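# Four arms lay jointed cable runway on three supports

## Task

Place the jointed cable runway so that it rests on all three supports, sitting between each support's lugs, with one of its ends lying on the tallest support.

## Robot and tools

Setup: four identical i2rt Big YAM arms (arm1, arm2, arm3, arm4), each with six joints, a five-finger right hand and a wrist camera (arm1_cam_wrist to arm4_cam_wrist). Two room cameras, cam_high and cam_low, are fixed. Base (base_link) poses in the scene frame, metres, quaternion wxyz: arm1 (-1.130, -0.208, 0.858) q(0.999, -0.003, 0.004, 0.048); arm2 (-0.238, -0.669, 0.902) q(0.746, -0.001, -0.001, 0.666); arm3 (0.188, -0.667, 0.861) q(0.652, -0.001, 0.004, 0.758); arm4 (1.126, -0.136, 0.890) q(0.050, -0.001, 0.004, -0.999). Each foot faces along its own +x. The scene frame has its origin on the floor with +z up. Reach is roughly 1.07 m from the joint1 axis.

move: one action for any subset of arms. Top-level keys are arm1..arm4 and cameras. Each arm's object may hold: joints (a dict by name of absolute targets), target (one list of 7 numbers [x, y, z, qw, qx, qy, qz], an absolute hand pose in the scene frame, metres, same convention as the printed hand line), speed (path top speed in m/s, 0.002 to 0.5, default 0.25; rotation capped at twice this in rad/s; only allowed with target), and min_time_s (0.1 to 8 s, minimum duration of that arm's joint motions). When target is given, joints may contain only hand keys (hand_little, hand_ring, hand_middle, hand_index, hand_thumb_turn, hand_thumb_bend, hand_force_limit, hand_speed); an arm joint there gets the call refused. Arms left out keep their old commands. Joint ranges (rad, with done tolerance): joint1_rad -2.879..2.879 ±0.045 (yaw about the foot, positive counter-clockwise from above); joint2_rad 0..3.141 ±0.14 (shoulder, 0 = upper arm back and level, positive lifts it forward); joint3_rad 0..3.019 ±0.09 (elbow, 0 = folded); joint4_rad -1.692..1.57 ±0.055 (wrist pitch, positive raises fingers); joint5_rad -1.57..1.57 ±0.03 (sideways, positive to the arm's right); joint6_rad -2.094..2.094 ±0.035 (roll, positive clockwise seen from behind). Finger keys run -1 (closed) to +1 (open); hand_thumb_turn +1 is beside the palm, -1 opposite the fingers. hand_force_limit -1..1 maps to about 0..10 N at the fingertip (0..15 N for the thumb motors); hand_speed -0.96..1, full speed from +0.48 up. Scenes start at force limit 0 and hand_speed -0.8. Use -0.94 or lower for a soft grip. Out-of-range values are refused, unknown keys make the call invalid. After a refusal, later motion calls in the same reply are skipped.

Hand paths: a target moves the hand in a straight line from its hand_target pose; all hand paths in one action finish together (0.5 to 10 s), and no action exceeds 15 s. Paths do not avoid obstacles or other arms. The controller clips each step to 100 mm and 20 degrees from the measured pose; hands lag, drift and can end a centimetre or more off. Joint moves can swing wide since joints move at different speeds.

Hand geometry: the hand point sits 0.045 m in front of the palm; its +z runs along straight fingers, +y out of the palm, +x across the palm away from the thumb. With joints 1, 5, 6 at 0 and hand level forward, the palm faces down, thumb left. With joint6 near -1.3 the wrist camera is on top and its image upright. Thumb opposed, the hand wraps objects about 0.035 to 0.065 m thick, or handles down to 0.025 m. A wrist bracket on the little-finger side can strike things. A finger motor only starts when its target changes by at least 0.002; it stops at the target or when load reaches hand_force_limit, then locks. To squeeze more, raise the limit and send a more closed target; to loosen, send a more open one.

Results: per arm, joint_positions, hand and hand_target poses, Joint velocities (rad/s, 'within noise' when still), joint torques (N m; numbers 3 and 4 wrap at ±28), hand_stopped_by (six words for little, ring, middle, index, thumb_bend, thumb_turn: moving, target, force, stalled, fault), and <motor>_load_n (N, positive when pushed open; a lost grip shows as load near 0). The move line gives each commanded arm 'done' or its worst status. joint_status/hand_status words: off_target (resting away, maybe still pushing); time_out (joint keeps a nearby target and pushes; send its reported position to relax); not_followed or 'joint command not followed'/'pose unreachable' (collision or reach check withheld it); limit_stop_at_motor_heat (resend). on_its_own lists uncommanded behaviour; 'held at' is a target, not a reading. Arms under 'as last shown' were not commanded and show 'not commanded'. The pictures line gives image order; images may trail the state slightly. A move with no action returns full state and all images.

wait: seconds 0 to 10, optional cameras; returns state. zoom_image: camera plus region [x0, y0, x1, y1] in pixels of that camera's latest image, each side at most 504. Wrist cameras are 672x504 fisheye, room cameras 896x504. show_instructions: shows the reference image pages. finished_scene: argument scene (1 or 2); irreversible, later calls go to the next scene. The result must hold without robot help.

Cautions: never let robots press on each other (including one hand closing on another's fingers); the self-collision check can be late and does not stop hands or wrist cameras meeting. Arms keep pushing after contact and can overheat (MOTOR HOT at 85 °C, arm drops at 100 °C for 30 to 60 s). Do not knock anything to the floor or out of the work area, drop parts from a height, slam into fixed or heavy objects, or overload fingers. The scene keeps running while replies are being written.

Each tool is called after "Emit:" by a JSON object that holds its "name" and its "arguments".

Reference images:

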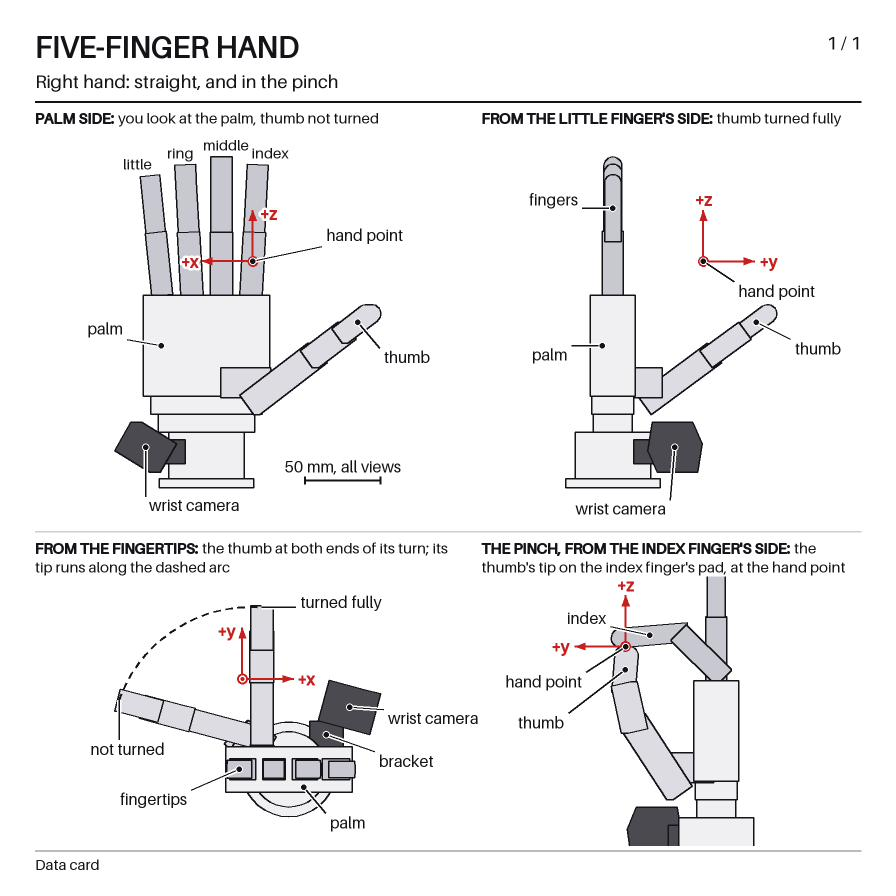

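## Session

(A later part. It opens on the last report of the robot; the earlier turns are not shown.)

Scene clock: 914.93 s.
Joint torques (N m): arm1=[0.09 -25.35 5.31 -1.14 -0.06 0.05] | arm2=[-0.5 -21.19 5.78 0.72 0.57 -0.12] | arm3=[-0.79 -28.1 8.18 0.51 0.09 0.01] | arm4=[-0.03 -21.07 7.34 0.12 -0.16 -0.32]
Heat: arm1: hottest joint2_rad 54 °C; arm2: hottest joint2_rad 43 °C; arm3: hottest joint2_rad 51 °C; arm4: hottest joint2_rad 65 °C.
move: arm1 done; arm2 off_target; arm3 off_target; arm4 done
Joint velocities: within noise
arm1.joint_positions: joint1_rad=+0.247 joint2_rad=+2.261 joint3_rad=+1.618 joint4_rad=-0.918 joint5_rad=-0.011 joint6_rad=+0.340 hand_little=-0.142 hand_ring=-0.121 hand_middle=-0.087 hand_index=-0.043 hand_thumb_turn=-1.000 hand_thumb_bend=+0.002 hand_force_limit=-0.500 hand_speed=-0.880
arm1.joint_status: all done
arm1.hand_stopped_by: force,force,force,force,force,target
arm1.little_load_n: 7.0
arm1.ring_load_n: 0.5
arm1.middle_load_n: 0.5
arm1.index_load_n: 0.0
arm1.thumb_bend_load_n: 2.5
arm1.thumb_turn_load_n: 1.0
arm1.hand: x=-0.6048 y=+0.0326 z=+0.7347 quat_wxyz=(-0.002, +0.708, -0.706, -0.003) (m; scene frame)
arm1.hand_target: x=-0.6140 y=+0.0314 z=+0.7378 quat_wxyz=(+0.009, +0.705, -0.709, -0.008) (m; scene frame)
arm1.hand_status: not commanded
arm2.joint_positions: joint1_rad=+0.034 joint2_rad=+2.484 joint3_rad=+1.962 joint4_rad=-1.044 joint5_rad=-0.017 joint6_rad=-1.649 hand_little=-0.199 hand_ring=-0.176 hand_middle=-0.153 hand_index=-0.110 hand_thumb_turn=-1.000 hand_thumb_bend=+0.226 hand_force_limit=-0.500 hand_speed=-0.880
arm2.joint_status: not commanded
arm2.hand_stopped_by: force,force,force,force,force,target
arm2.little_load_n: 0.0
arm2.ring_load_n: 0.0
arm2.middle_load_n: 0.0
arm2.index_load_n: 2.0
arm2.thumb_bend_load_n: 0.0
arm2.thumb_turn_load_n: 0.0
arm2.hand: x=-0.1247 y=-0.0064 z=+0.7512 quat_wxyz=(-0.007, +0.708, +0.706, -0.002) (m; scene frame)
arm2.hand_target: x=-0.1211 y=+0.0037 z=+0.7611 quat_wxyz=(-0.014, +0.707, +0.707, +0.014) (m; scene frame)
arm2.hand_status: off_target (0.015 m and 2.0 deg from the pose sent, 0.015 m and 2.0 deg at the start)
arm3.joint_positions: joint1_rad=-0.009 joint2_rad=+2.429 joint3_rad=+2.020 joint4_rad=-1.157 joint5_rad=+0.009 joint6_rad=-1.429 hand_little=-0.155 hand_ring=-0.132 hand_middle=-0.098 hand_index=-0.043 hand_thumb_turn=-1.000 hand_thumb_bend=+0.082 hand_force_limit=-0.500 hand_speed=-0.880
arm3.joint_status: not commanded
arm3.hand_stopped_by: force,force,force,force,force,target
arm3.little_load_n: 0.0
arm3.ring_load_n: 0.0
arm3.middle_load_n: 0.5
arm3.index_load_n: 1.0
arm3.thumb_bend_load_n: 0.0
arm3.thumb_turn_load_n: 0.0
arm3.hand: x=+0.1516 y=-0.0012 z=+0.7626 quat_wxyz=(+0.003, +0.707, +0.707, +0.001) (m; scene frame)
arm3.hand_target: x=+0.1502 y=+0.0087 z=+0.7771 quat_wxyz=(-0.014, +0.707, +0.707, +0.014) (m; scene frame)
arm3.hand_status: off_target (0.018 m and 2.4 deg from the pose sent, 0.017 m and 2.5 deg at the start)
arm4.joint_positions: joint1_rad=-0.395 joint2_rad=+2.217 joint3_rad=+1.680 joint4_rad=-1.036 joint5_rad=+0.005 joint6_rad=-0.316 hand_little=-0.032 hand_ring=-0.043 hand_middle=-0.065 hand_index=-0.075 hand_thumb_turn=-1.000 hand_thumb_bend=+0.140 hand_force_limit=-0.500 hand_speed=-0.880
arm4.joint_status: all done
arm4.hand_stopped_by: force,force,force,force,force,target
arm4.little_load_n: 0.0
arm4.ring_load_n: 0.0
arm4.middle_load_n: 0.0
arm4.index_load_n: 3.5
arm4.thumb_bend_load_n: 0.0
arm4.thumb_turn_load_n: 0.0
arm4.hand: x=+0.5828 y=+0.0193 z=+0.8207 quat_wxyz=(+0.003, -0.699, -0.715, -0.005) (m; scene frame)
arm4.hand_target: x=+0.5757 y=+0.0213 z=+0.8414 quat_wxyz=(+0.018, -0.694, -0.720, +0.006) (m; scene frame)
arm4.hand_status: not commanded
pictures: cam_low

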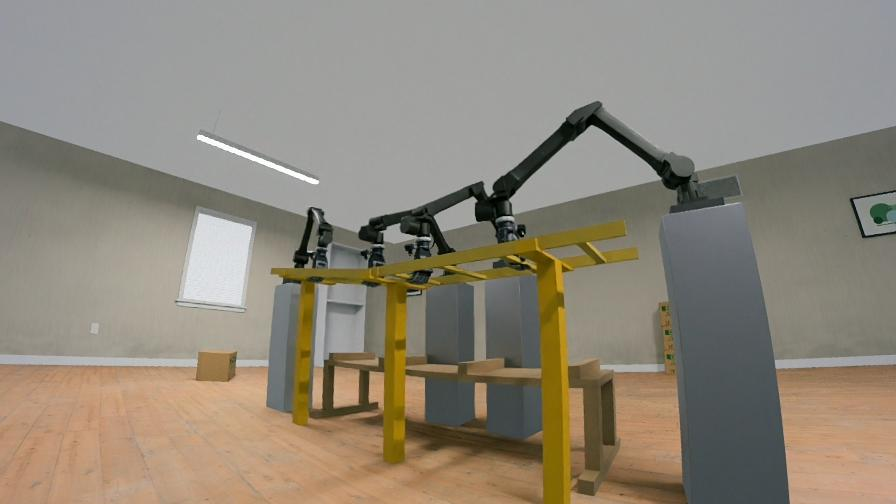

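Emit:
{"name": "move", "arguments": {"arm1": {"joints": {"joint1_rad": 0.247, "joint2_rad": 2.275, "joint3_rad": 1.60, "joint4_rad": -0.918, "joint6_rad": 0.34, "hand_thumb_bend": 1, "hand_speed": -0.4}, "min_time_s": 1.5}, "arm2": {"target": [-0.124, -0.004, 0.747, -0.004, 0.7071, 0.7071, 0.004], "speed": 0.02, "joints": {"hand_thumb_bend": 1, "hand_speed": -0.4}}, "arm3": {"target": [0.1515, 0.001, 0.760, -0.004, 0.7071, 0.7071, 0.004], "speed": 0.02, "joints": {"hand_thumb_bend": 1, "hand_speed": -0.4}}, "arm4": {"joints": {"joint1_rad": -0.395, "joint2_rad": 2.207, "joint3_rad": 1.673, "joint4_rad": -1.025, "hand_thumb_bend": 1, "hand_speed": -0.4}, "min_time_s": 1.5}, "cameras": ["cam_low"]}}

Emit:
{"name": "zoom_image", "arguments": {"camera": "cam_low", "region": [260, 230, 440, 310]}}

Emit:
{"name": "zoom_image", "arguments": {"camera": "cam_low", "region": [490, 190, 640, 290]}}

Scene clock: 923.40 s.
Joint torques (N m): arm1=[0.09 -23.12 5.27 -0.65 -0.1 -0.02] | arm2=[-0.85 -19.96 5.56 0.49 0.39 -0.05] | arm3=[-0.56 -25.93 7.51 0.35 -0.05 -0.05] | arm4=[0.03 -19.14 6.79 0.47 -0.13 -0.29]
Heat: arm1: hottest joint2_rad 53 °C; arm2: hottest joint2_rad 43 °C; arm3: hottest joint2_rad 51 °C; arm4: hottest joint2_rad 64 °C.
move: arm1 done; arm2 done; arm3 done; arm4 done
Joint velocities: within noise
arm1.joint_positions: joint1_rad=+0.247 joint2_rad=+2.262 joint3_rad=+1.614 joint4_rad=-0.911 joint5_rad=-0.011 joint6_rad=+0.340 hand_little=-0.142 hand_ring=-0.121 hand_middle=-0.087 hand_index=-0.043 hand_thumb_turn=-1.000 hand_thumb_bend=+1.000 hand_force_limit=-0.500 hand_speed=-0.400
arm1.joint_status: all done
arm1.hand_stopped_by: force,force,force,force,target,target
arm1.little_load_n: 2.0
arm1.ring_load_n: 0.0
arm1.middle_load_n: 0.0
arm1.index_load_n: 0.0
arm1.thumb_bend_load_n: -0.5
arm1.thumb_turn_load_n: 0.0
arm1.hand: x=-0.6049 y=+0.0325 z=+0.7332 quat_wxyz=(-0.003, +0.708, -0.706, -0.003) (m; scene frame)
arm1.hand_target: x=-0.6165 y=+0.0282 z=+0.7226 quat_wxyz=(+0.012, +0.708, -0.706, -0.010) (m; scene frame)
arm1.hand_status: not commanded
arm2.joint_positions: joint1_rad=+0.034 joint2_rad=+2.486 joint3_rad=+1.962 joint4_rad=-1.044 joint5_rad=-0.009 joint6_rad=-1.649 hand_little=-0.199 hand_ring=-0.176 hand_middle=-0.153 hand_index=-0.110 hand_thumb_turn=-1.000 hand_thumb_bend=+1.000 hand_force_limit=-0.500 hand_speed=-0.400
arm2.joint_status: all done
arm2.hand_stopped_by: force,force,force,force,target,target
arm2.little_load_n: 0.0
arm2.ring_load_n: 0.0
arm2.middle_load_n: 0.0
arm2.index_load_n: 0.5
arm2.thumb_bend_load_n: 0.0
arm2.thumb_turn_load_n: 0.0
arm2.hand: x=-0.1232 y=-0.0073 z=+0.7500 quat_wxyz=(-0.003, +0.708, +0.706, -0.001) (m; scene frame)
arm2.hand_target: x=-0.1240 y=-0.0041 z=+0.7470 quat_wxyz=(-0.004, +0.707, +0.707, +0.004) (m; scene frame)
arm2.hand_status: done (0.005 m and 0.6 deg from the pose sent, 0.005 m and 0.8 deg at the start)
arm3.joint_positions: joint1_rad=-0.009 joint2_rad=+2.429 joint3_rad=+2.019 joint4_rad=-1.152 joint5_rad=+0.008 joint6_rad=-1.429 hand_little=-0.155 hand_ring=-0.132 hand_middle=-0.098 hand_index=-0.043 hand_thumb_turn=-1.000 hand_thumb_bend=+1.000 hand_force_limit=-0.500 hand_speed=-0.400
arm3.joint_status: all done
arm3.hand_stopped_by: force,force,force,force,target,target
arm3.little_load_n: 0.0
arm3.ring_load_n: 0.0
arm3.middle_load_n: 0.5
arm3.index_load_n: 0.5
arm3.thumb_bend_load_n: 0.0
arm3.thumb_turn_load_n: 0.0
arm3.hand: x=+0.1512 y=-0.0005 z=+0.7618 quat_wxyz=(+0.001, +0.707, +0.707, +0.002) (m; scene frame)
arm3.hand_target: x=+0.1516 y=+0.0010 z=+0.7600 quat_wxyz=(-0.004, +0.707, +0.707, +0.004) (m; scene frame)
arm3.hand_status: done (0.002 m and 0.6 deg from the pose sent, 0.003 m and 0.8 deg at the start)
arm4.joint_positions: joint1_rad=-0.395 joint2_rad=+2.217 joint3_rad=+1.676 joint4_rad=-1.031 joint5_rad=+0.005 joint6_rad=-0.319 hand_little=-0.032 hand_ring=-0.043 hand_middle=-0.065 hand_index=-0.076 hand_thumb_turn=-1.000 hand_thumb_bend=+1.000 hand_force_limit=-0.500 hand_speed=-0.400
arm4.joint_status: all done
arm4.hand_stopped_by: force,force,force,force,target,target
arm4.little_load_n: 0.0
arm4.ring_load_n: 0.0
arm4.middle_load_n: 0.5
arm4.index_load_n: 1.5
arm4.thumb_bend_load_n: 0.0
arm4.thumb_turn_load_n: 0.0
arm4.hand: x=+0.5832 y=+0.0193 z=+0.8194 quat_wxyz=(+0.004, -0.698, -0.716, -0.004) (m; scene frame)
arm4.hand_target: x=+0.5810 y=+0.0199 z=+0.8240 quat_wxyz=(+0.009, -0.694, -0.720, +0.001) (m; scene frame)
arm4.hand_status: not commanded
pictures: cam_low

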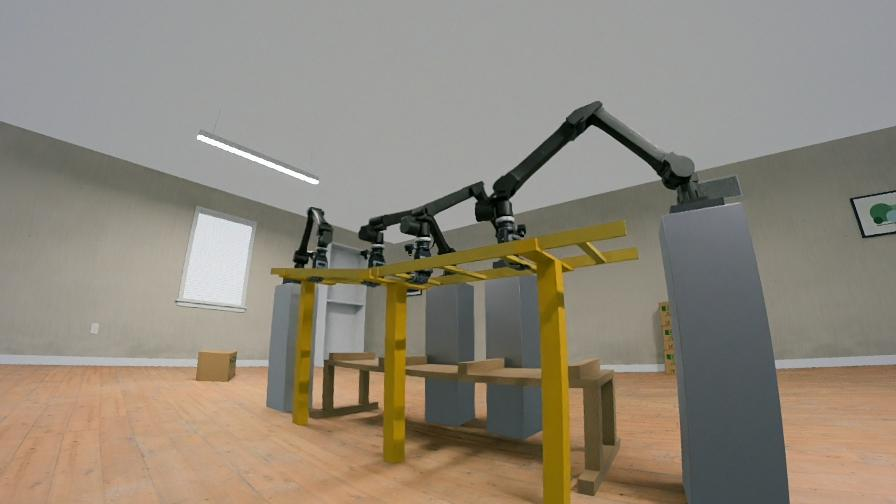

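Scaled by 2.800.

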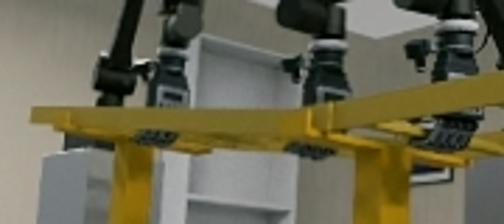

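Scaled by 3.360.

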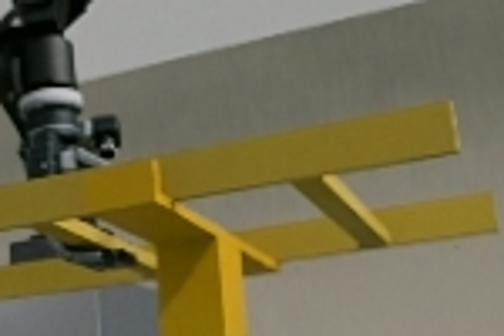

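Emit:
{"name": "move", "arguments": {"arm1": {"target": [-0.605, 0.032, 0.708, 0, 0.7071, -0.7071, 0], "speed": 0.03}, "arm2": {"target": [-0.123, -0.007, 0.724, 0, 0.7071, 0.7071, 0], "speed": 0.03}, "arm3": {"target": [0.151, 0.000, 0.735, 0, 0.7071, 0.7071, 0], "speed": 0.03}, "arm4": {"target": [0.583, 0.019, 0.793, 0, 0.7071, 0.7071, 0], "speed": 0.03}, "cameras": ["all"]}}

Emit:
{"name": "zoom_image", "arguments": {"camera": "cam_low", "region": [260, 230, 440, 310]}}

Emit:
{"name": "zoom_image", "arguments": {"camera": "cam_low", "region": [490, 190, 640, 290]}}

Scene clock: 931.97 s.
Joint torques (N m): arm1=[-0.26 -22.42 6.19 0.2 -0.01 0.01] | arm2=[-0.73 -19.25 6.06 0.49 0.24 -0.06] | arm3=[-0.26 -23.06 7.8 0.29 -0.06 -0.01] | arm4=[-0.44 -17.03 6.27 0.69 -0.05 -0.07]
Heat: arm1: hottest joint2_rad 53 °C; arm2: hottest joint2_rad 41 °C; arm3: hottest joint2_rad 50 °C; arm4: hottest joint2_rad 62 °C.
move: arm1 off_target; arm2 done; arm3 off_target; arm4 off_target
Joint velocities: within noise
arm1.joint_positions: joint1_rad=+0.247 joint2_rad=+2.282 joint3_rad=+1.614 joint4_rad=-0.885 joint5_rad=-0.005 joint6_rad=+0.340 hand_little=-0.143 hand_ring=-0.121 hand_middle=-0.087 hand_index=-0.043 hand_thumb_turn=-1.000 hand_thumb_bend=+1.000 hand_force_limit=-0.500 hand_speed=-0.400
arm1.joint_status: not commanded
arm1.hand_stopped_by: force,force,force,force,target,target
arm1.little_load_n: 0.0
arm1.ring_load_n: 0.0
arm1.middle_load_n: 0.0
arm1.index_load_n: 0.0
arm1.thumb_bend_load_n: 0.0
arm1.thumb_turn_load_n: -0.5
arm1.hand: x=-0.6030 y=+0.0319 z=+0.7205 quat_wxyz=(-0.004, +0.708, -0.706, +0.001) (m; scene frame)
arm1.hand_target: x=-0.6051 y=+0.0318 z=+0.7082 quat_wxyz=(+0.000, +0.707, -0.707, +0.000) (m; scene frame)
arm1.hand_status: off_target (0.013 m and 0.5 deg from the pose sent, 0.025 m and 0.5 deg at the start)
arm2.joint_positions: joint1_rad=+0.034 joint2_rad=+2.521 joint3_rad=+1.962 joint4_rad=-1.025 joint5_rad=-0.005 joint6_rad=-1.649 hand_little=-0.199 hand_ring=-0.176 hand_middle=-0.153 hand_index=-0.110 hand_thumb_turn=-1.000 hand_thumb_bend=+1.000 hand_force_limit=-0.500 hand_speed=-0.400
arm2.joint_status: not commanded
arm2.hand_stopped_by: force,force,force,force,target,target
arm2.little_load_n: 0.0
arm2.ring_load_n: 0.0
arm2.middle_load_n: 0.0
arm2.index_load_n: 0.0
arm2.thumb_bend_load_n: 0.0
arm2.thumb_turn_load_n: 0.0
arm2.hand: x=-0.1228 y=-0.0124 z=+0.7275 quat_wxyz=(+0.003, +0.708, +0.706, -0.005) (m; scene frame)
arm2.hand_target: x=-0.1230 y=-0.0073 z=+0.7240 quat_wxyz=(+0.000, +0.707, +0.707, +0.000) (m; scene frame)
arm2.hand_status: done (0.006 m and 0.7 deg from the pose sent, 0.026 m and 0.4 deg at the start)
arm3.joint_positions: joint1_rad=-0.009 joint2_rad=+2.431 joint3_rad=+2.019 joint4_rad=-1.123 joint5_rad=+0.007 joint6_rad=-1.429 hand_little=-0.155 hand_ring=-0.132 hand_middle=-0.098 hand_index=-0.043 hand_thumb_turn=-1.000 hand_thumb_bend=+1.000 hand_force_limit=-0.500 hand_speed=-0.400
arm3.joint_status: not commanded
arm3.hand_stopped_by: force,force,force,force,target,target
arm3.little_load_n: 0.0
arm3.ring_load_n: 0.0
arm3.middle_load_n: 0.0
arm3.index_load_n: 0.0
arm3.thumb_bend_load_n: 0.0
arm3.thumb_turn_load_n: 0.0
arm3.hand: x=+0.1499 y=+0.0067 z=+0.7597 quat_wxyz=(-0.010, +0.707, +0.707, +0.010) (m; scene frame)
arm3.hand_target: x=+0.1512 y=-0.0008 z=+0.7355 quat_wxyz=(+0.000, +0.707, +0.707, +0.000) (m; scene frame)
arm3.hand_status: off_target (0.026 m and 1.6 deg from the pose sent, 0.027 m and 0.2 deg at the start)
arm4.joint_positions: joint1_rad=-0.395 joint2_rad=+2.241 joint3_rad=+1.674 joint4_rad=-0.998 joint5_rad=-0.004 joint6_rad=-0.311 hand_little=-0.032 hand_ring=-0.043 hand_middle=-0.065 hand_index=-0.076 hand_thumb_turn=-1.000 hand_thumb_bend=+1.000 hand_force_limit=-0.500 hand_speed=-0.400
arm4.joint_status: not commanded
arm4.hand_stopped_by: force,force,force,force,target,target
arm4.little_load_n: 0.0
arm4.ring_load_n: 0.0
arm4.middle_load_n: 0.0
arm4.index_load_n: 0.0
arm4.thumb_bend_load_n: 0.0
arm4.thumb_turn_load_n: 0.0
arm4.hand: x=+0.5793 y=+0.0181 z=+0.8040 quat_wxyz=(+0.005, -0.701, -0.713, +0.001) (m; scene frame)
arm4.hand_target: x=+0.5832 y=+0.0190 z=+0.7932 quat_wxyz=(+0.000, -0.707, -0.707, +0.000) (m; scene frame)
arm4.hand_status: off_target (0.012 m and 1.2 deg from the pose sent, 0.026 m and 1.6 deg at the start)
pictures: arm1_cam_wrist, arm2_cam_wrist, arm3_cam_wrist, arm4_cam_wrist, cam_high, cam_low

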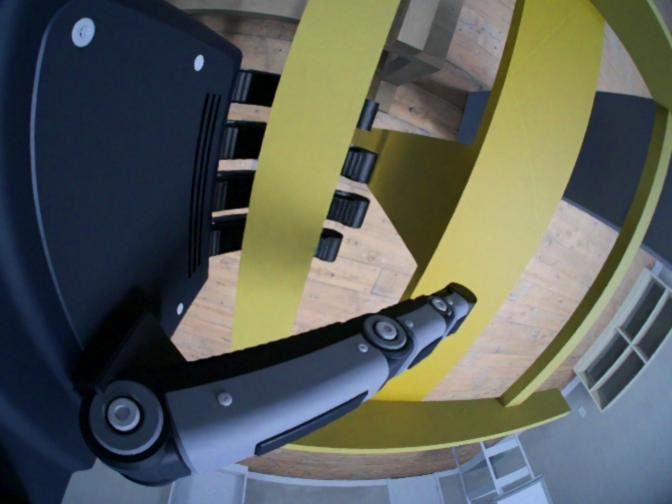

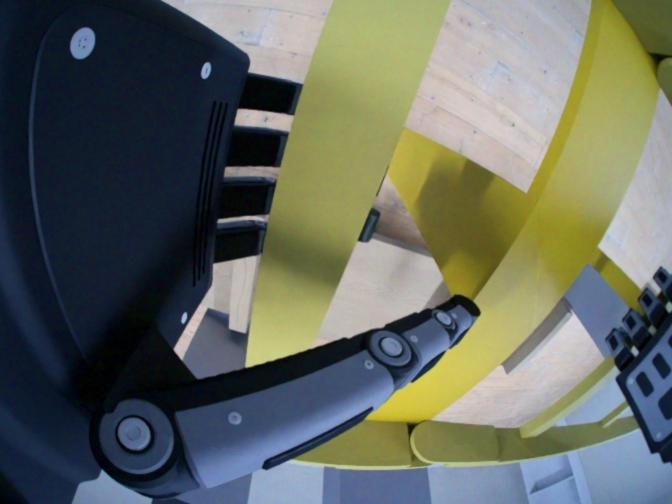

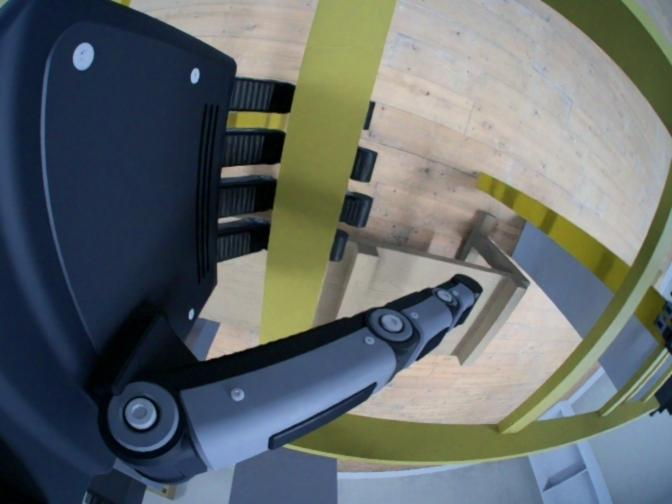

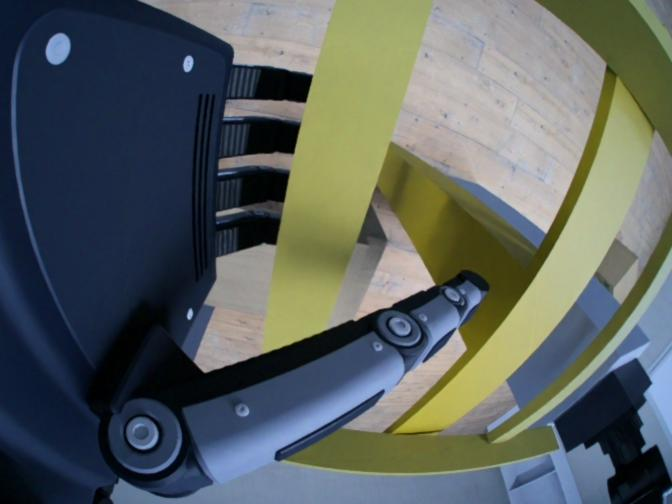

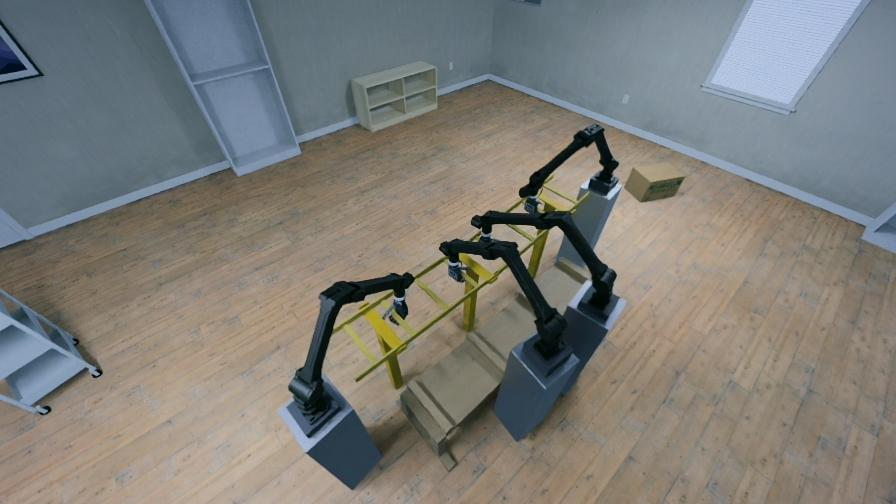

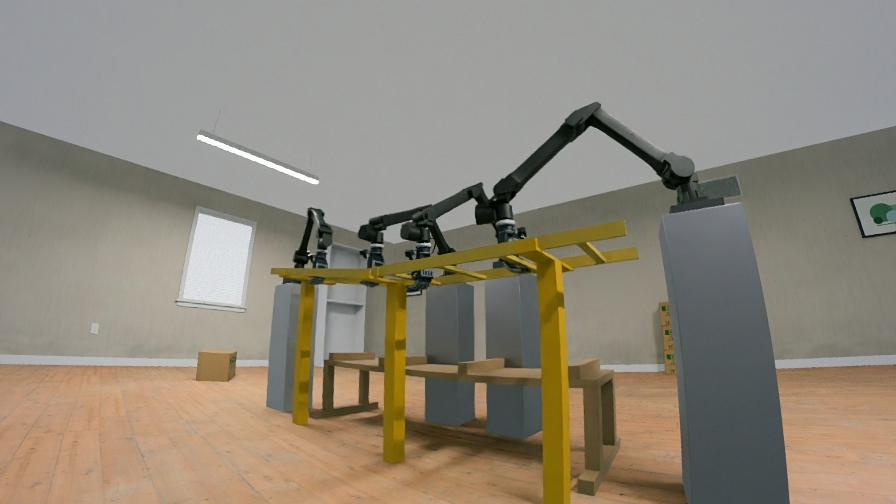

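Scaled by 2.800.

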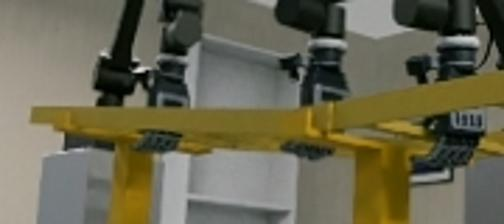

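Scaled by 3.360.

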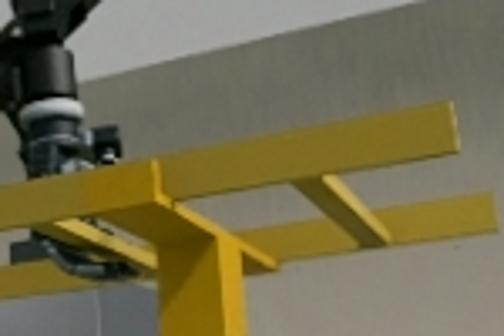

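Emit:
{"name": "move", "arguments": {"arm1": {"target": [-0.605, 0.032, 0.698, 0, 0.7071, -0.7071, 0], "speed": 0.03}, "arm2": {"target": [-0.123, -0.007, 0.721, 0, 0.7071, 0.7071, 0], "speed": 0.03}, "arm3": {"target": [0.151, 0.000, 0.722, 0, 0.7071, 0.7071, 0], "speed": 0.03}, "arm4": {"target": [0.583, 0.019, 0.783, 0, 0.7071, 0.7071, 0], "speed": 0.03}, "cameras": ["cam_low", "arm3_cam_wrist"]}}

Emit:
{"name": "zoom_image", "arguments": {"camera": "cam_low", "region": [260, 230, 440, 310]}}

Scene clock: 939.43 s.
Joint torques (N m): arm1=[0.5 -23.12 6.24 0.28 -0.01 -0.01] | arm2=[-0.03 -19.78 5.97 0.58 0.26 -0.03] | arm3=[-0.38 -22.71 7.72 0.29 -0.04 -0.01] | arm4=[-0.5 -17.08 6.06 0.7 -0.05 -0.04]
Heat: arm1: hottest joint2_rad 54 °C; arm2: hottest joint2_rad 41 °C; arm3: hottest joint2_rad 51 °C; arm4: hottest joint2_rad 61 °C.
move: arm1 off_target; arm2 done; arm3 off_target; arm4 off_target
Joint velocities: within noise
arm1.joint_positions: joint1_rad=+0.247 joint2_rad=+2.301 joint3_rad=+1.614 joint4_rad=-0.869 joint5_rad=-0.005 joint6_rad=+0.340 hand_little=-0.143 hand_ring=-0.121 hand_middle=-0.087 hand_index=-0.043 hand_thumb_turn=-1.000 hand_thumb_bend=+1.000 hand_force_limit=-0.500 hand_speed=-0.400
arm1.joint_status: not commanded
arm1.hand_stopped_by: force,force,force,force,target,target
arm1.little_load_n: 0.0
arm1.ring_load_n: 0.0
arm1.middle_load_n: 0.0
arm1.index_load_n: 0.0
arm1.thumb_bend_load_n: 0.0
arm1.thumb_turn_load_n: 0.0
arm1.hand: x=-0.6036 y=+0.0316 z=+0.7094 quat_wxyz=(-0.003, +0.708, -0.706, +0.001) (m; scene frame)
arm1.hand_target: x=-0.6051 y=+0.0318 z=+0.6982 quat_wxyz=(+0.000, +0.707, -0.707, +0.000) (m; scene frame)
arm1.hand_status: off_target (0.012 m and 0.4 deg from the pose sent, 0.023 m and 0.5 deg at the start)
arm2.joint_positions: joint1_rad=+0.034 joint2_rad=+2.525 joint3_rad=+1.962 joint4_rad=-1.021 joint5_rad=-0.005 joint6_rad=-1.649 hand_little=-0.199 hand_ring=-0.176 hand_middle=-0.153 hand_index=-0.110 hand_thumb_turn=-1.000 hand_thumb_bend=+1.000 hand_force_limit=-0.500 hand_speed=-0.400
arm2.joint_status: not commanded
arm2.hand_stopped_by: force,force,force,force,target,target
arm2.little_load_n: 0.0
arm2.ring_load_n: 0.0
arm2.middle_load_n: 0.0
arm2.index_load_n: 0.0
arm2.thumb_bend_load_n: 0.0
arm2.thumb_turn_load_n: 0.0
arm2.hand: x=-0.1228 y=-0.0125 z=+0.7250 quat_wxyz=(+0.003, +0.708, +0.706, -0.005) (m; scene frame)
arm2.hand_target: x=-0.1230 y=-0.0071 z=+0.7211 quat_wxyz=(+0.000, +0.707, +0.707, +0.000) (m; scene frame)
arm2.hand_status: done (0.007 m and 0.7 deg from the pose sent, 0.008 m and 0.7 deg at the start)
arm3.joint_positions: joint1_rad=-0.009 joint2_rad=+2.452 joint3_rad=+2.019 joint4_rad=-1.104 joint5_rad=+0.007 joint6_rad=-1.429 hand_little=-0.155 hand_ring=-0.132 hand_middle=-0.098 hand_index=-0.043 hand_thumb_turn=-1.000 hand_thumb_bend=+1.000 hand_force_limit=-0.500 hand_speed=-0.400
arm3.joint_status: not commanded
arm3.hand_stopped_by: force,force,force,force,target,target
arm3.little_load_n: 0.0
arm3.ring_load_n: 0.5
arm3.middle_load_n: 0.0
arm3.index_load_n: 0.0
arm3.thumb_bend_load_n: 0.0
arm3.thumb_turn_load_n: 0.0
arm3.hand: x=+0.1498 y=+0.0070 z=+0.7455 quat_wxyz=(-0.010, +0.707, +0.707, +0.009) (m; scene frame)
arm3.hand_target: x=+0.1512 y=-0.0007 z=+0.7225 quat_wxyz=(+0.000, +0.707, +0.707, +0.000) (m; scene frame)
arm3.hand_status: off_target (0.025 m and 1.5 deg from the pose sent, 0.038 m and 1.6 deg at the start)
arm4.joint_positions: joint1_rad=-0.395 joint2_rad=+2.255 joint3_rad=+1.674 joint4_rad=-0.980 joint5_rad=-0.004 joint6_rad=-0.310 hand_little=-0.032 hand_ring=-0.043 hand_middle=-0.065 hand_index=-0.076 hand_thumb_turn=-1.000 hand_thumb_bend=+1.000 hand_force_limit=-0.500 hand_speed=-0.400
arm4.joint_status: not commanded
arm4.hand_stopped_by: force,force,force,force,target,target
arm4.little_load_n: 0.0
arm4.ring_load_n: 0.0
arm4.middle_load_n: 0.5
arm4.index_load_n: 0.0
arm4.thumb_bend_load_n: -0.5
arm4.thumb_turn_load_n: 0.0
arm4.hand: x=+0.5778 y=+0.0186 z=+0.7952 quat_wxyz=(+0.007, -0.701, -0.713, +0.002) (m; scene frame)
arm4.hand_target: x=+0.5832 y=+0.0189 z=+0.7831 quat_wxyz=(+0.000, -0.707, -0.707, +0.000) (m; scene frame)
arm4.hand_status: off_target (0.013 m and 1.3 deg from the pose sent, 0.021 m and 1.2 deg at the start)
pictures: arm3_cam_wrist, cam_low

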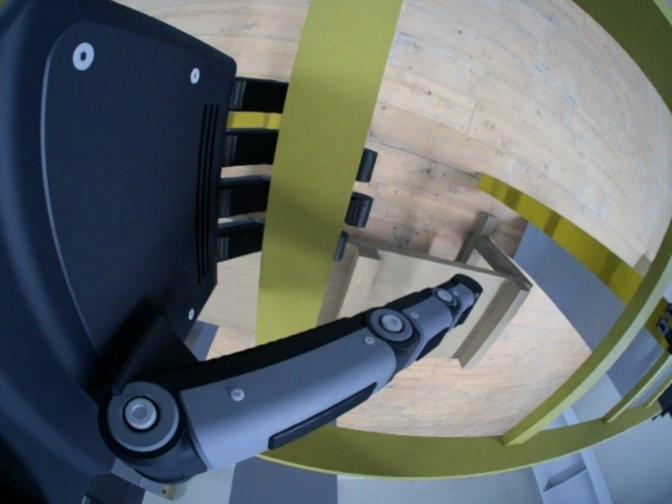

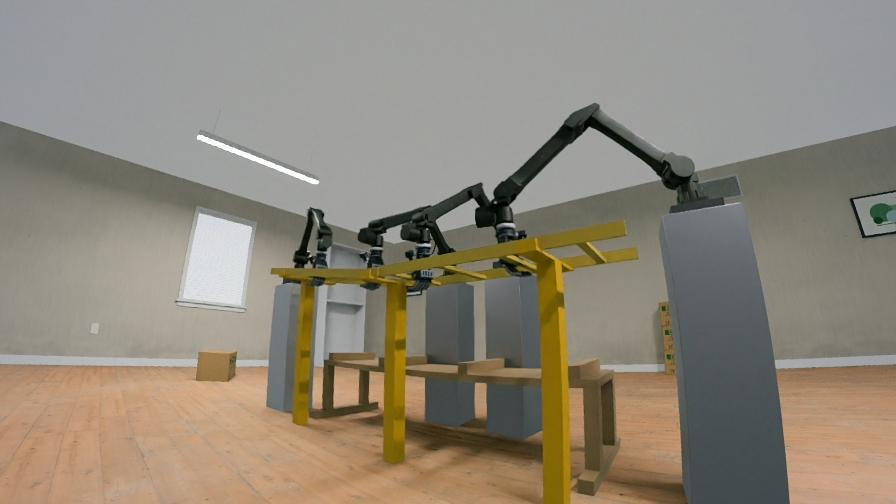

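Scaled by 2.800.

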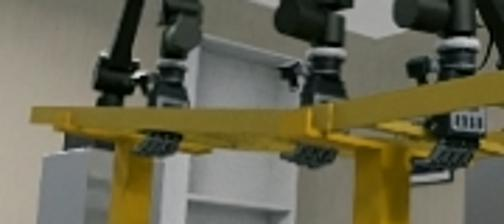

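Emit:
{"name": "move", "arguments": {"arm1": {"target": [-0.575, 0.032, 0.698, 0, 0.7071, -0.7071, 0], "speed": 0.04, "joints": {"hand_thumb_turn": 1, "hand_speed": 0}}, "arm2": {"target": [-0.153, -0.007, 0.721, 0, 0.7071, 0.7071, 0], "speed": 0.04, "joints": {"hand_thumb_turn": 1, "hand_speed": 0}}, "arm3": {"target": [0.121, 0.000, 0.716, 0, 0.7071, 0.7071, 0], "speed": 0.04, "joints": {"hand_thumb_turn": 1, "hand_speed": 0}}, "arm4": {"target": [0.550, 0.019, 0.783, 0, 0.7071, 0.7071, 0], "speed": 0.04, "joints": {"hand_thumb_turn": 1, "hand_speed": 0}}, "cameras": ["all"]}}

Emit:
{"name": "zoom_image", "arguments": {"camera": "cam_low", "region": [260, 230, 440, 310]}}

Scene clock: 954.60 s.
Joint torques (N m): arm1=[-1.38 -22.12 11.19 1.03 0.23 0.65] | arm2=[-0.09 -19.6 5.14 0.47 0.25 0] | arm3=[0.32 -23.12 9.88 0.16 -0.09 0.13] | arm4=[1.2 -16.21 13.46 2.09 -0.38 0.78]
Heat: arm1: hottest joint2_rad 54 °C; arm2: hottest joint2_rad 40 °C; arm3: hottest joint2_rad 49 °C; arm4: hottest joint2_rad 59 °C.
move: arm1 off_target; arm2 done; arm3 off_target; arm4 off_target
Joint velocities: within noise
arm1.joint_positions: joint1_rad=+0.246 joint2_rad=+2.343 joint3_rad=+1.665 joint4_rad=-0.953 joint5_rad=-0.015 joint6_rad=+0.255 hand_little=-0.143 hand_ring=-0.121 hand_middle=-0.087 hand_index=-0.043 hand_thumb_turn=+0.998 hand_thumb_bend=+1.000 hand_force_limit=-0.500 hand_speed=+0.000
arm1.joint_status: all done
arm1.hand_stopped_by: force,force,force,force,target,target
arm1.little_load_n: 0.5
arm1.ring_load_n: 0.0
arm1.middle_load_n: 0.0
arm1.index_load_n: 0.0
arm1.thumb_bend_load_n: 1.0
arm1.thumb_turn_load_n: -14.0
arm1.hand: x=-0.6144 y=+0.0247 z=+0.7034 quat_wxyz=(+0.028, +0.736, -0.676, -0.021) (m; scene frame)
arm1.hand_target: x=-0.5768 y=+0.0308 z=+0.7004 quat_wxyz=(-0.001, +0.708, -0.707, -0.001) (m; scene frame)
arm1.hand_status: off_target (0.040 m and 6.3 deg from the pose sent, 0.031 m and 0.4 deg at the start)
arm2.joint_positions: joint1_rad=+0.073 joint2_rad=+2.525 joint3_rad=+1.962 joint4_rad=-1.016 joint5_rad=-0.005 joint6_rad=-1.615 hand_little=-0.199 hand_ring=-0.176 hand_middle=-0.153 hand_index=-0.110 hand_thumb_turn=+1.000 hand_thumb_bend=+1.000 hand_force_limit=-0.500 hand_speed=+0.000
arm2.joint_status: all done
arm2.hand_stopped_by: force,force,force,force,target,target
arm2.little_load_n: 0.0
arm2.ring_load_n: 0.0
arm2.middle_load_n: 0.0
arm2.index_load_n: 0.0
arm2.thumb_bend_load_n: -0.5
arm2.thumb_turn_load_n: 0.0
arm2.hand: x=-0.1497 y=-0.0093 z=+0.7248 quat_wxyz=(+0.002, +0.706, +0.708, -0.004) (m; scene frame)
arm2.hand_target: x=-0.1530 y=-0.0071 z=+0.7211 quat_wxyz=(+0.000, +0.707, +0.707, +0.000) (m; scene frame)
arm2.hand_status: done (0.006 m and 0.5 deg from the pose sent, 0.031 m and 0.7 deg at the start)
arm3.joint_positions: joint1_rad=+0.015 joint2_rad=+2.468 joint3_rad=+2.019 joint4_rad=-1.103 joint5_rad=+0.008 joint6_rad=-1.402 hand_little=-0.155 hand_ring=-0.132 hand_middle=-0.098 hand_index=-0.043 hand_thumb_turn=+1.000 hand_thumb_bend=+1.000 hand_force_limit=-0.500 hand_speed=+0.000
arm3.joint_status: all done
arm3.hand_stopped_by: force,force,force,force,target,target
arm3.little_load_n: 0.0
arm3.ring_load_n: 0.0
arm3.middle_load_n: 0.0
arm3.index_load_n: 0.0
arm3.thumb_bend_load_n: 0.0
arm3.thumb_turn_load_n: -0.5
arm3.hand: x=+0.1336 y=+0.0003 z=+0.7349 quat_wxyz=(-0.003, +0.709, +0.705, +0.005) (m; scene frame)
arm3.hand_target: x=+0.1213 y=-0.0009 z=+0.7164 quat_wxyz=(+0.000, +0.707, +0.707, +0.000) (m; scene frame)
arm3.hand_status: off_target (0.023 m and 0.7 deg from the pose sent, 0.042 m and 1.5 deg at the start)
arm4.joint_positions: joint1_rad=-0.400 joint2_rad=+2.302 joint3_rad=+1.713 joint4_rad=-1.087 joint5_rad=-0.002 joint6_rad=-0.376 hand_little=-0.032 hand_ring=-0.043 hand_middle=-0.065 hand_index=-0.076 hand_thumb_turn=+0.998 hand_thumb_bend=+1.000 hand_force_limit=-0.500 hand_speed=+0.000
arm4.joint_status: all done
arm4.hand_stopped_by: force,force,force,force,target,target
arm4.little_load_n: 0.0
arm4.ring_load_n: 0.0
arm4.middle_load_n: 0.0
arm4.index_load_n: 0.0
arm4.thumb_bend_load_n: 0.5
arm4.thumb_turn_load_n: -15.5
arm4.hand: x=+0.6004 y=+0.0202 z=+0.7877 quat_wxyz=(-0.044, -0.679, -0.733, -0.024) (m; scene frame)
arm4.hand_target: x=+0.5529 y=+0.0183 z=+0.7865 quat_wxyz=(-0.001, -0.706, -0.708, +0.003) (m; scene frame)
arm4.hand_status: off_target (0.051 m and 7.2 deg from the pose sent, 0.030 m and 1.3 deg at the start)
pictures: arm1_cam_wrist, arm2_cam_wrist, arm3_cam_wrist, arm4_cam_wrist, cam_high, cam_low

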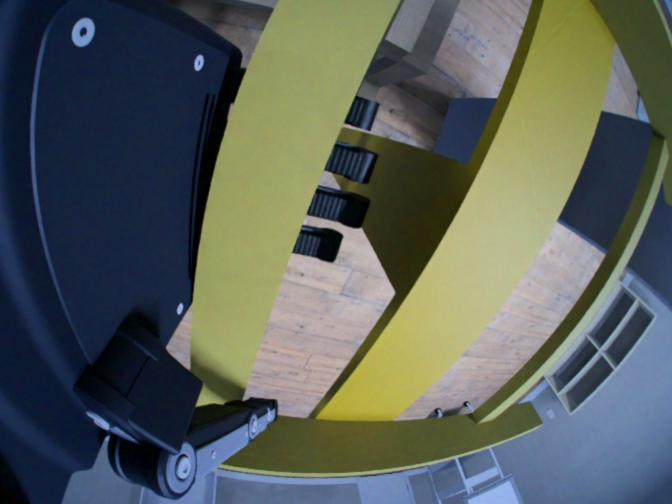

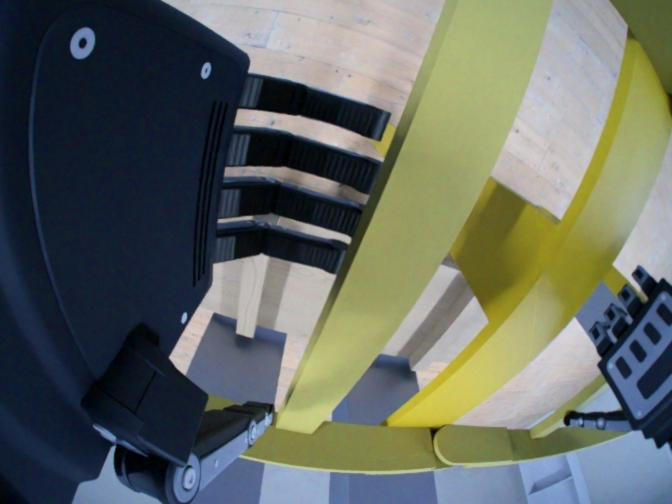

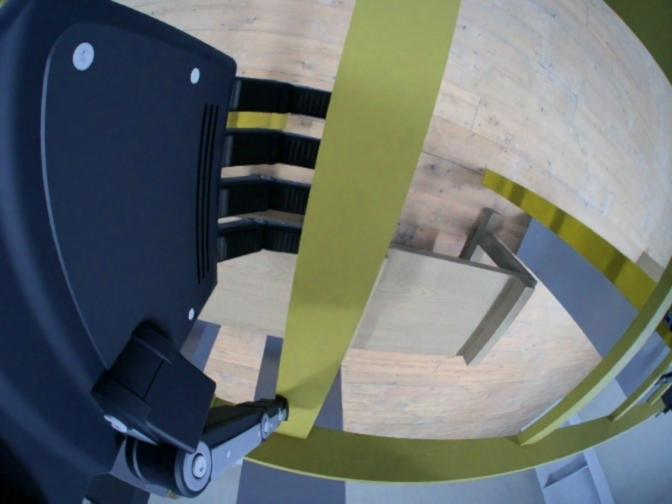

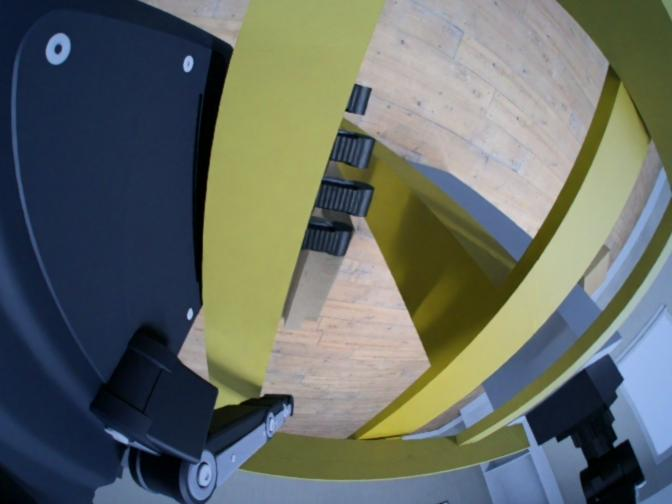

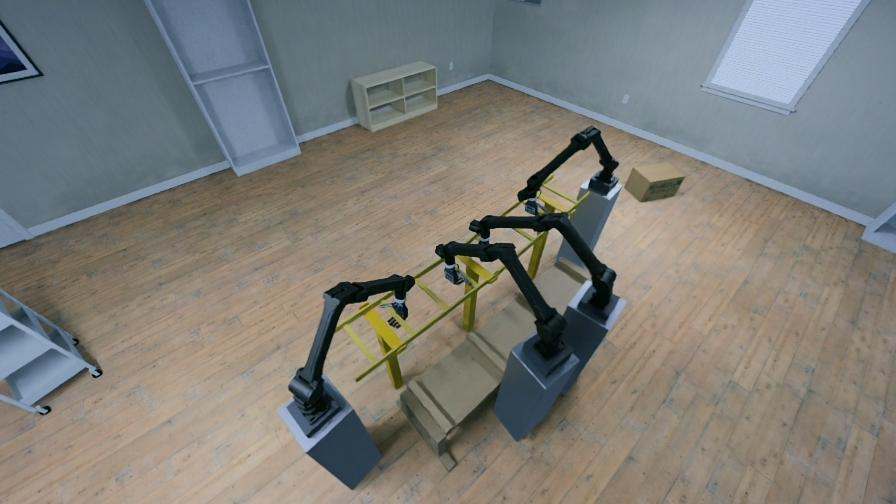

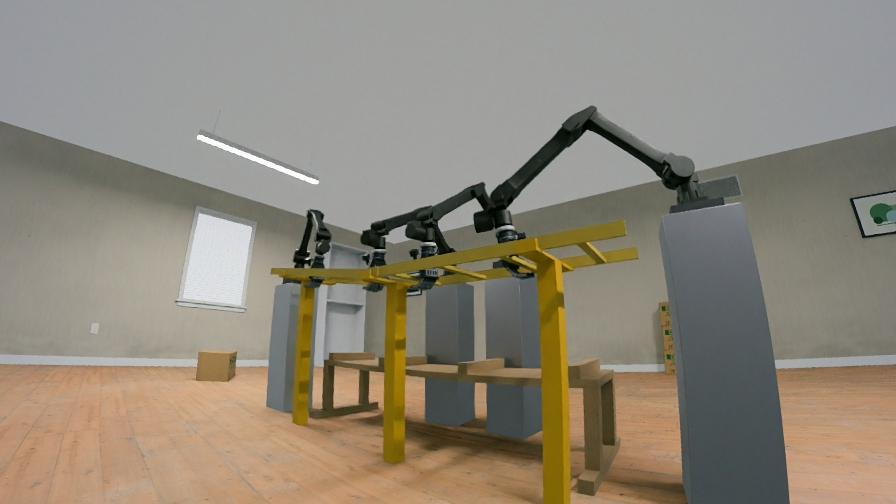

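Scaled by 2.800.

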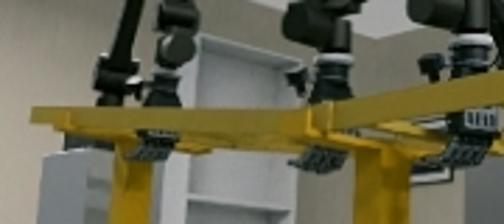

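Emit:
{"name": "move", "arguments": {"arm1": {"target": [-0.598, 0.032, 0.716, 0, 0.7071, -0.7071, 0], "speed": 0.05, "joints": {"hand_thumb_turn": -1}}, "arm2": {"target": [-0.178, -0.006, 0.721, 0, 0.7071, 0.7071, 0], "speed": 0.05}, "arm3": {"target": [0.095, 0.000, 0.722, 0, 0.7071, 0.7071, 0], "speed": 0.05}, "arm4": {"target": [0.573, 0.019, 0.802, 0, 0.7071, 0.7071, 0], "speed": 0.05, "joints": {"hand_thumb_turn": -1}}, "cameras": ["arm1_cam_wrist", "arm2_cam_wrist", "arm3_cam_wrist", "arm4_cam_wrist"]}}

Scene clock: 979.33 s.
Joint torques (N m): arm1=[0.91 -27.4 5.37 0.23 -0.06 0.06] | arm2=[-1.03 -19.6 5.31 0.5 0.25 0.05] | arm3=[0.44 -22.95 12.12 -0.54 -0.06 0.1] | arm4=[0.26 -21.6 6.43 0.57 0.14 -0.06]
Heat: arm1: hottest joint2_rad 53 °C; arm2: hottest joint2_rad 39 °C; arm3: hottest joint2_rad 50 °C; arm4: hottest joint2_rad 55 °C.
move: arm1 off_target; arm2 done; arm3 off_target; arm4 off_target
Joint velocities: within noise
arm1.joint_positions: joint1_rad=+0.243 joint2_rad=+2.336 joint3_rad=+1.651 joint4_rad=-0.913 joint5_rad=-0.005 joint6_rad=+0.331 hand_little=-0.143 hand_ring=-0.121 hand_middle=-0.087 hand_index=-0.043 hand_thumb_turn=-1.000 hand_thumb_bend=+1.000 hand_force_limit=-0.500 hand_speed=+0.000
arm1.joint_status: all done
arm1.hand_stopped_by: force,force,force,force,target,target
arm1.little_load_n: 0.5
arm1.ring_load_n: 0.0
arm1.middle_load_n: 0.0
arm1.index_load_n: 0.0
arm1.thumb_bend_load_n: 0.0
arm1.thumb_turn_load_n: 0.0
arm1.hand: x=-0.6059 y=+0.0280 z=+0.7010 quat_wxyz=(+0.016, +0.710, -0.704, -0.009) (m; scene frame)
arm1.hand_target: x=-0.5981 y=+0.0318 z=+0.7159 quat_wxyz=(+0.000, +0.707, -0.707, +0.000) (m; scene frame)
arm1.hand_status: off_target (0.017 m and 2.1 deg from the pose sent, 0.022 m and 6.3 deg at the start)
arm2.joint_positions: joint1_rad=+0.111 joint2_rad=+2.525 joint3_rad=+1.962 joint4_rad=-1.016 joint5_rad=-0.005 joint6_rad=-1.578 hand_little=-0.199 hand_ring=-0.176 hand_middle=-0.153 hand_index=-0.110 hand_thumb_turn=+1.000 hand_thumb_bend=+1.000 hand_force_limit=-0.500 hand_speed=+0.000
arm2.joint_status: not commanded
arm2.hand_stopped_by: force,force,force,force,target,target
arm2.little_load_n: 0.5
arm2.ring_load_n: 0.0
arm2.middle_load_n: 0.0
arm2.index_load_n: 0.0
arm2.thumb_bend_load_n: -0.5
arm2.thumb_turn_load_n: 0.0
arm2.hand: x=-0.1760 y=-0.0087 z=+0.7247 quat_wxyz=(+0.002, +0.705, +0.709, -0.003) (m; scene frame)
arm2.hand_target: x=-0.1779 y=-0.0062 z=+0.7211 quat_wxyz=(+0.000, +0.707, +0.707, +0.000) (m; scene frame)
arm2.hand_status: done (0.005 m and 0.5 deg from the pose sent, 0.029 m and 0.5 deg at the start)
arm3.joint_positions: joint1_rad=+0.057 joint2_rad=+2.479 joint3_rad=+2.026 joint4_rad=-1.109 joint5_rad=+0.007 joint6_rad=-1.363 hand_little=-0.155 hand_ring=-0.132 hand_middle=-0.098 hand_index=-0.043 hand_thumb_turn=+1.000 hand_thumb_bend=+1.000 hand_force_limit=-0.500 hand_speed=+0.000
arm3.joint_status: not commanded
arm3.hand_stopped_by: force,force,force,force,target,target
arm3.little_load_n: 0.0
arm3.ring_load_n: 0.0
arm3.middle_load_n: 0.0
arm3.index_load_n: 0.0
arm3.thumb_bend_load_n: 0.0
arm3.thumb_turn_load_n: 0.0
arm3.hand: x=+0.1040 y=-0.0063 z=+0.7302 quat_wxyz=(+0.000, +0.707, +0.707, +0.001) (m; scene frame)
arm3.hand_target: x=+0.0950 y=-0.0005 z=+0.7221 quat_wxyz=(-0.001, +0.707, +0.707, +0.000) (m; scene frame)
arm3.hand_status: off_target (0.014 m and 0.2 deg from the pose sent, 0.041 m and 0.7 deg at the start)
arm4.joint_positions: joint1_rad=-0.399 joint2_rad=+2.302 joint3_rad=+1.715 joint4_rad=-1.033 joint5_rad=-0.009 joint6_rad=-0.304 hand_little=-0.032 hand_ring=-0.043 hand_middle=-0.065 hand_index=-0.076 hand_thumb_turn=-1.000 hand_thumb_bend=+1.000 hand_force_limit=-0.500 hand_speed=+0.000
arm4.joint_status: all done
arm4.hand_stopped_by: force,force,force,force,target,target
arm4.little_load_n: 0.0
arm4.ring_load_n: 0.5
arm4.middle_load_n: 0.0
arm4.index_load_n: 0.0
arm4.thumb_bend_load_n: 0.0
arm4.thumb_turn_load_n: 0.0
arm4.hand: x=+0.5831 y=+0.0179 z=+0.7834 quat_wxyz=(-0.020, -0.705, -0.709, -0.009) (m; scene frame)
arm4.hand_target: x=+0.5733 y=+0.0188 z=+0.8018 quat_wxyz=(+0.000, -0.707, -0.707, +0.000) (m; scene frame)
arm4.hand_status: off_target (0.021 m and 2.6 deg from the pose sent, 0.031 m and 7.2 deg at the start)
pictures: arm1_cam_wrist, arm2_cam_wrist, arm3_cam_wrist, arm4_cam_wrist

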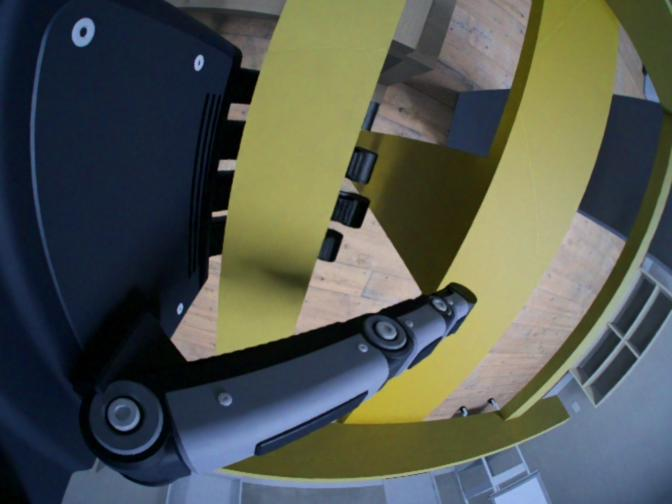

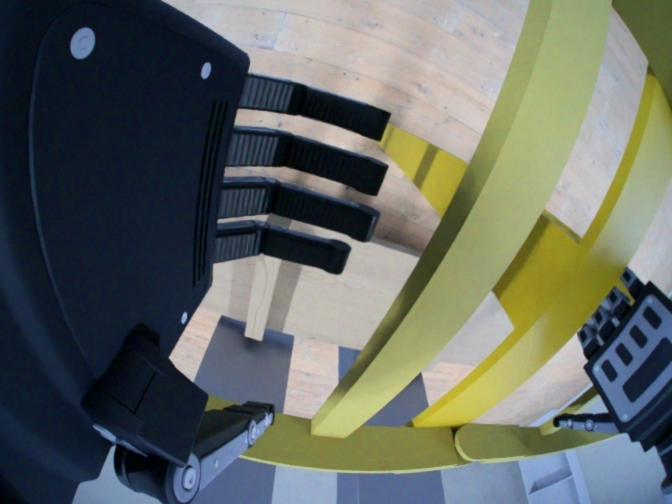

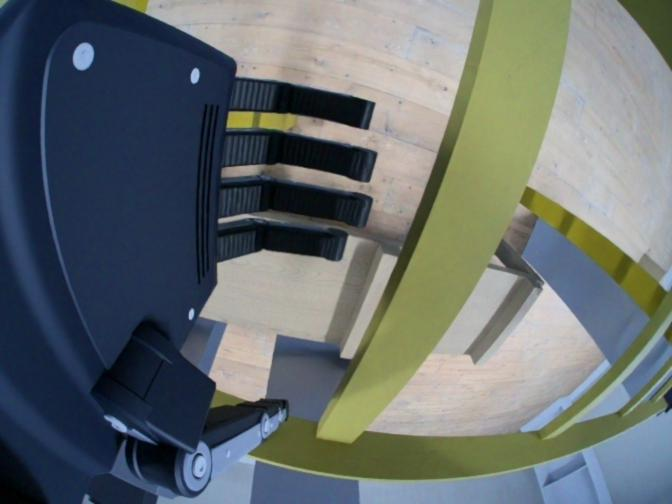

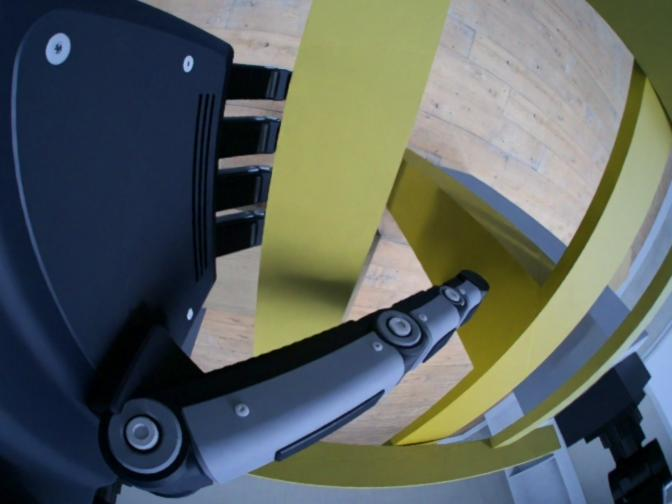

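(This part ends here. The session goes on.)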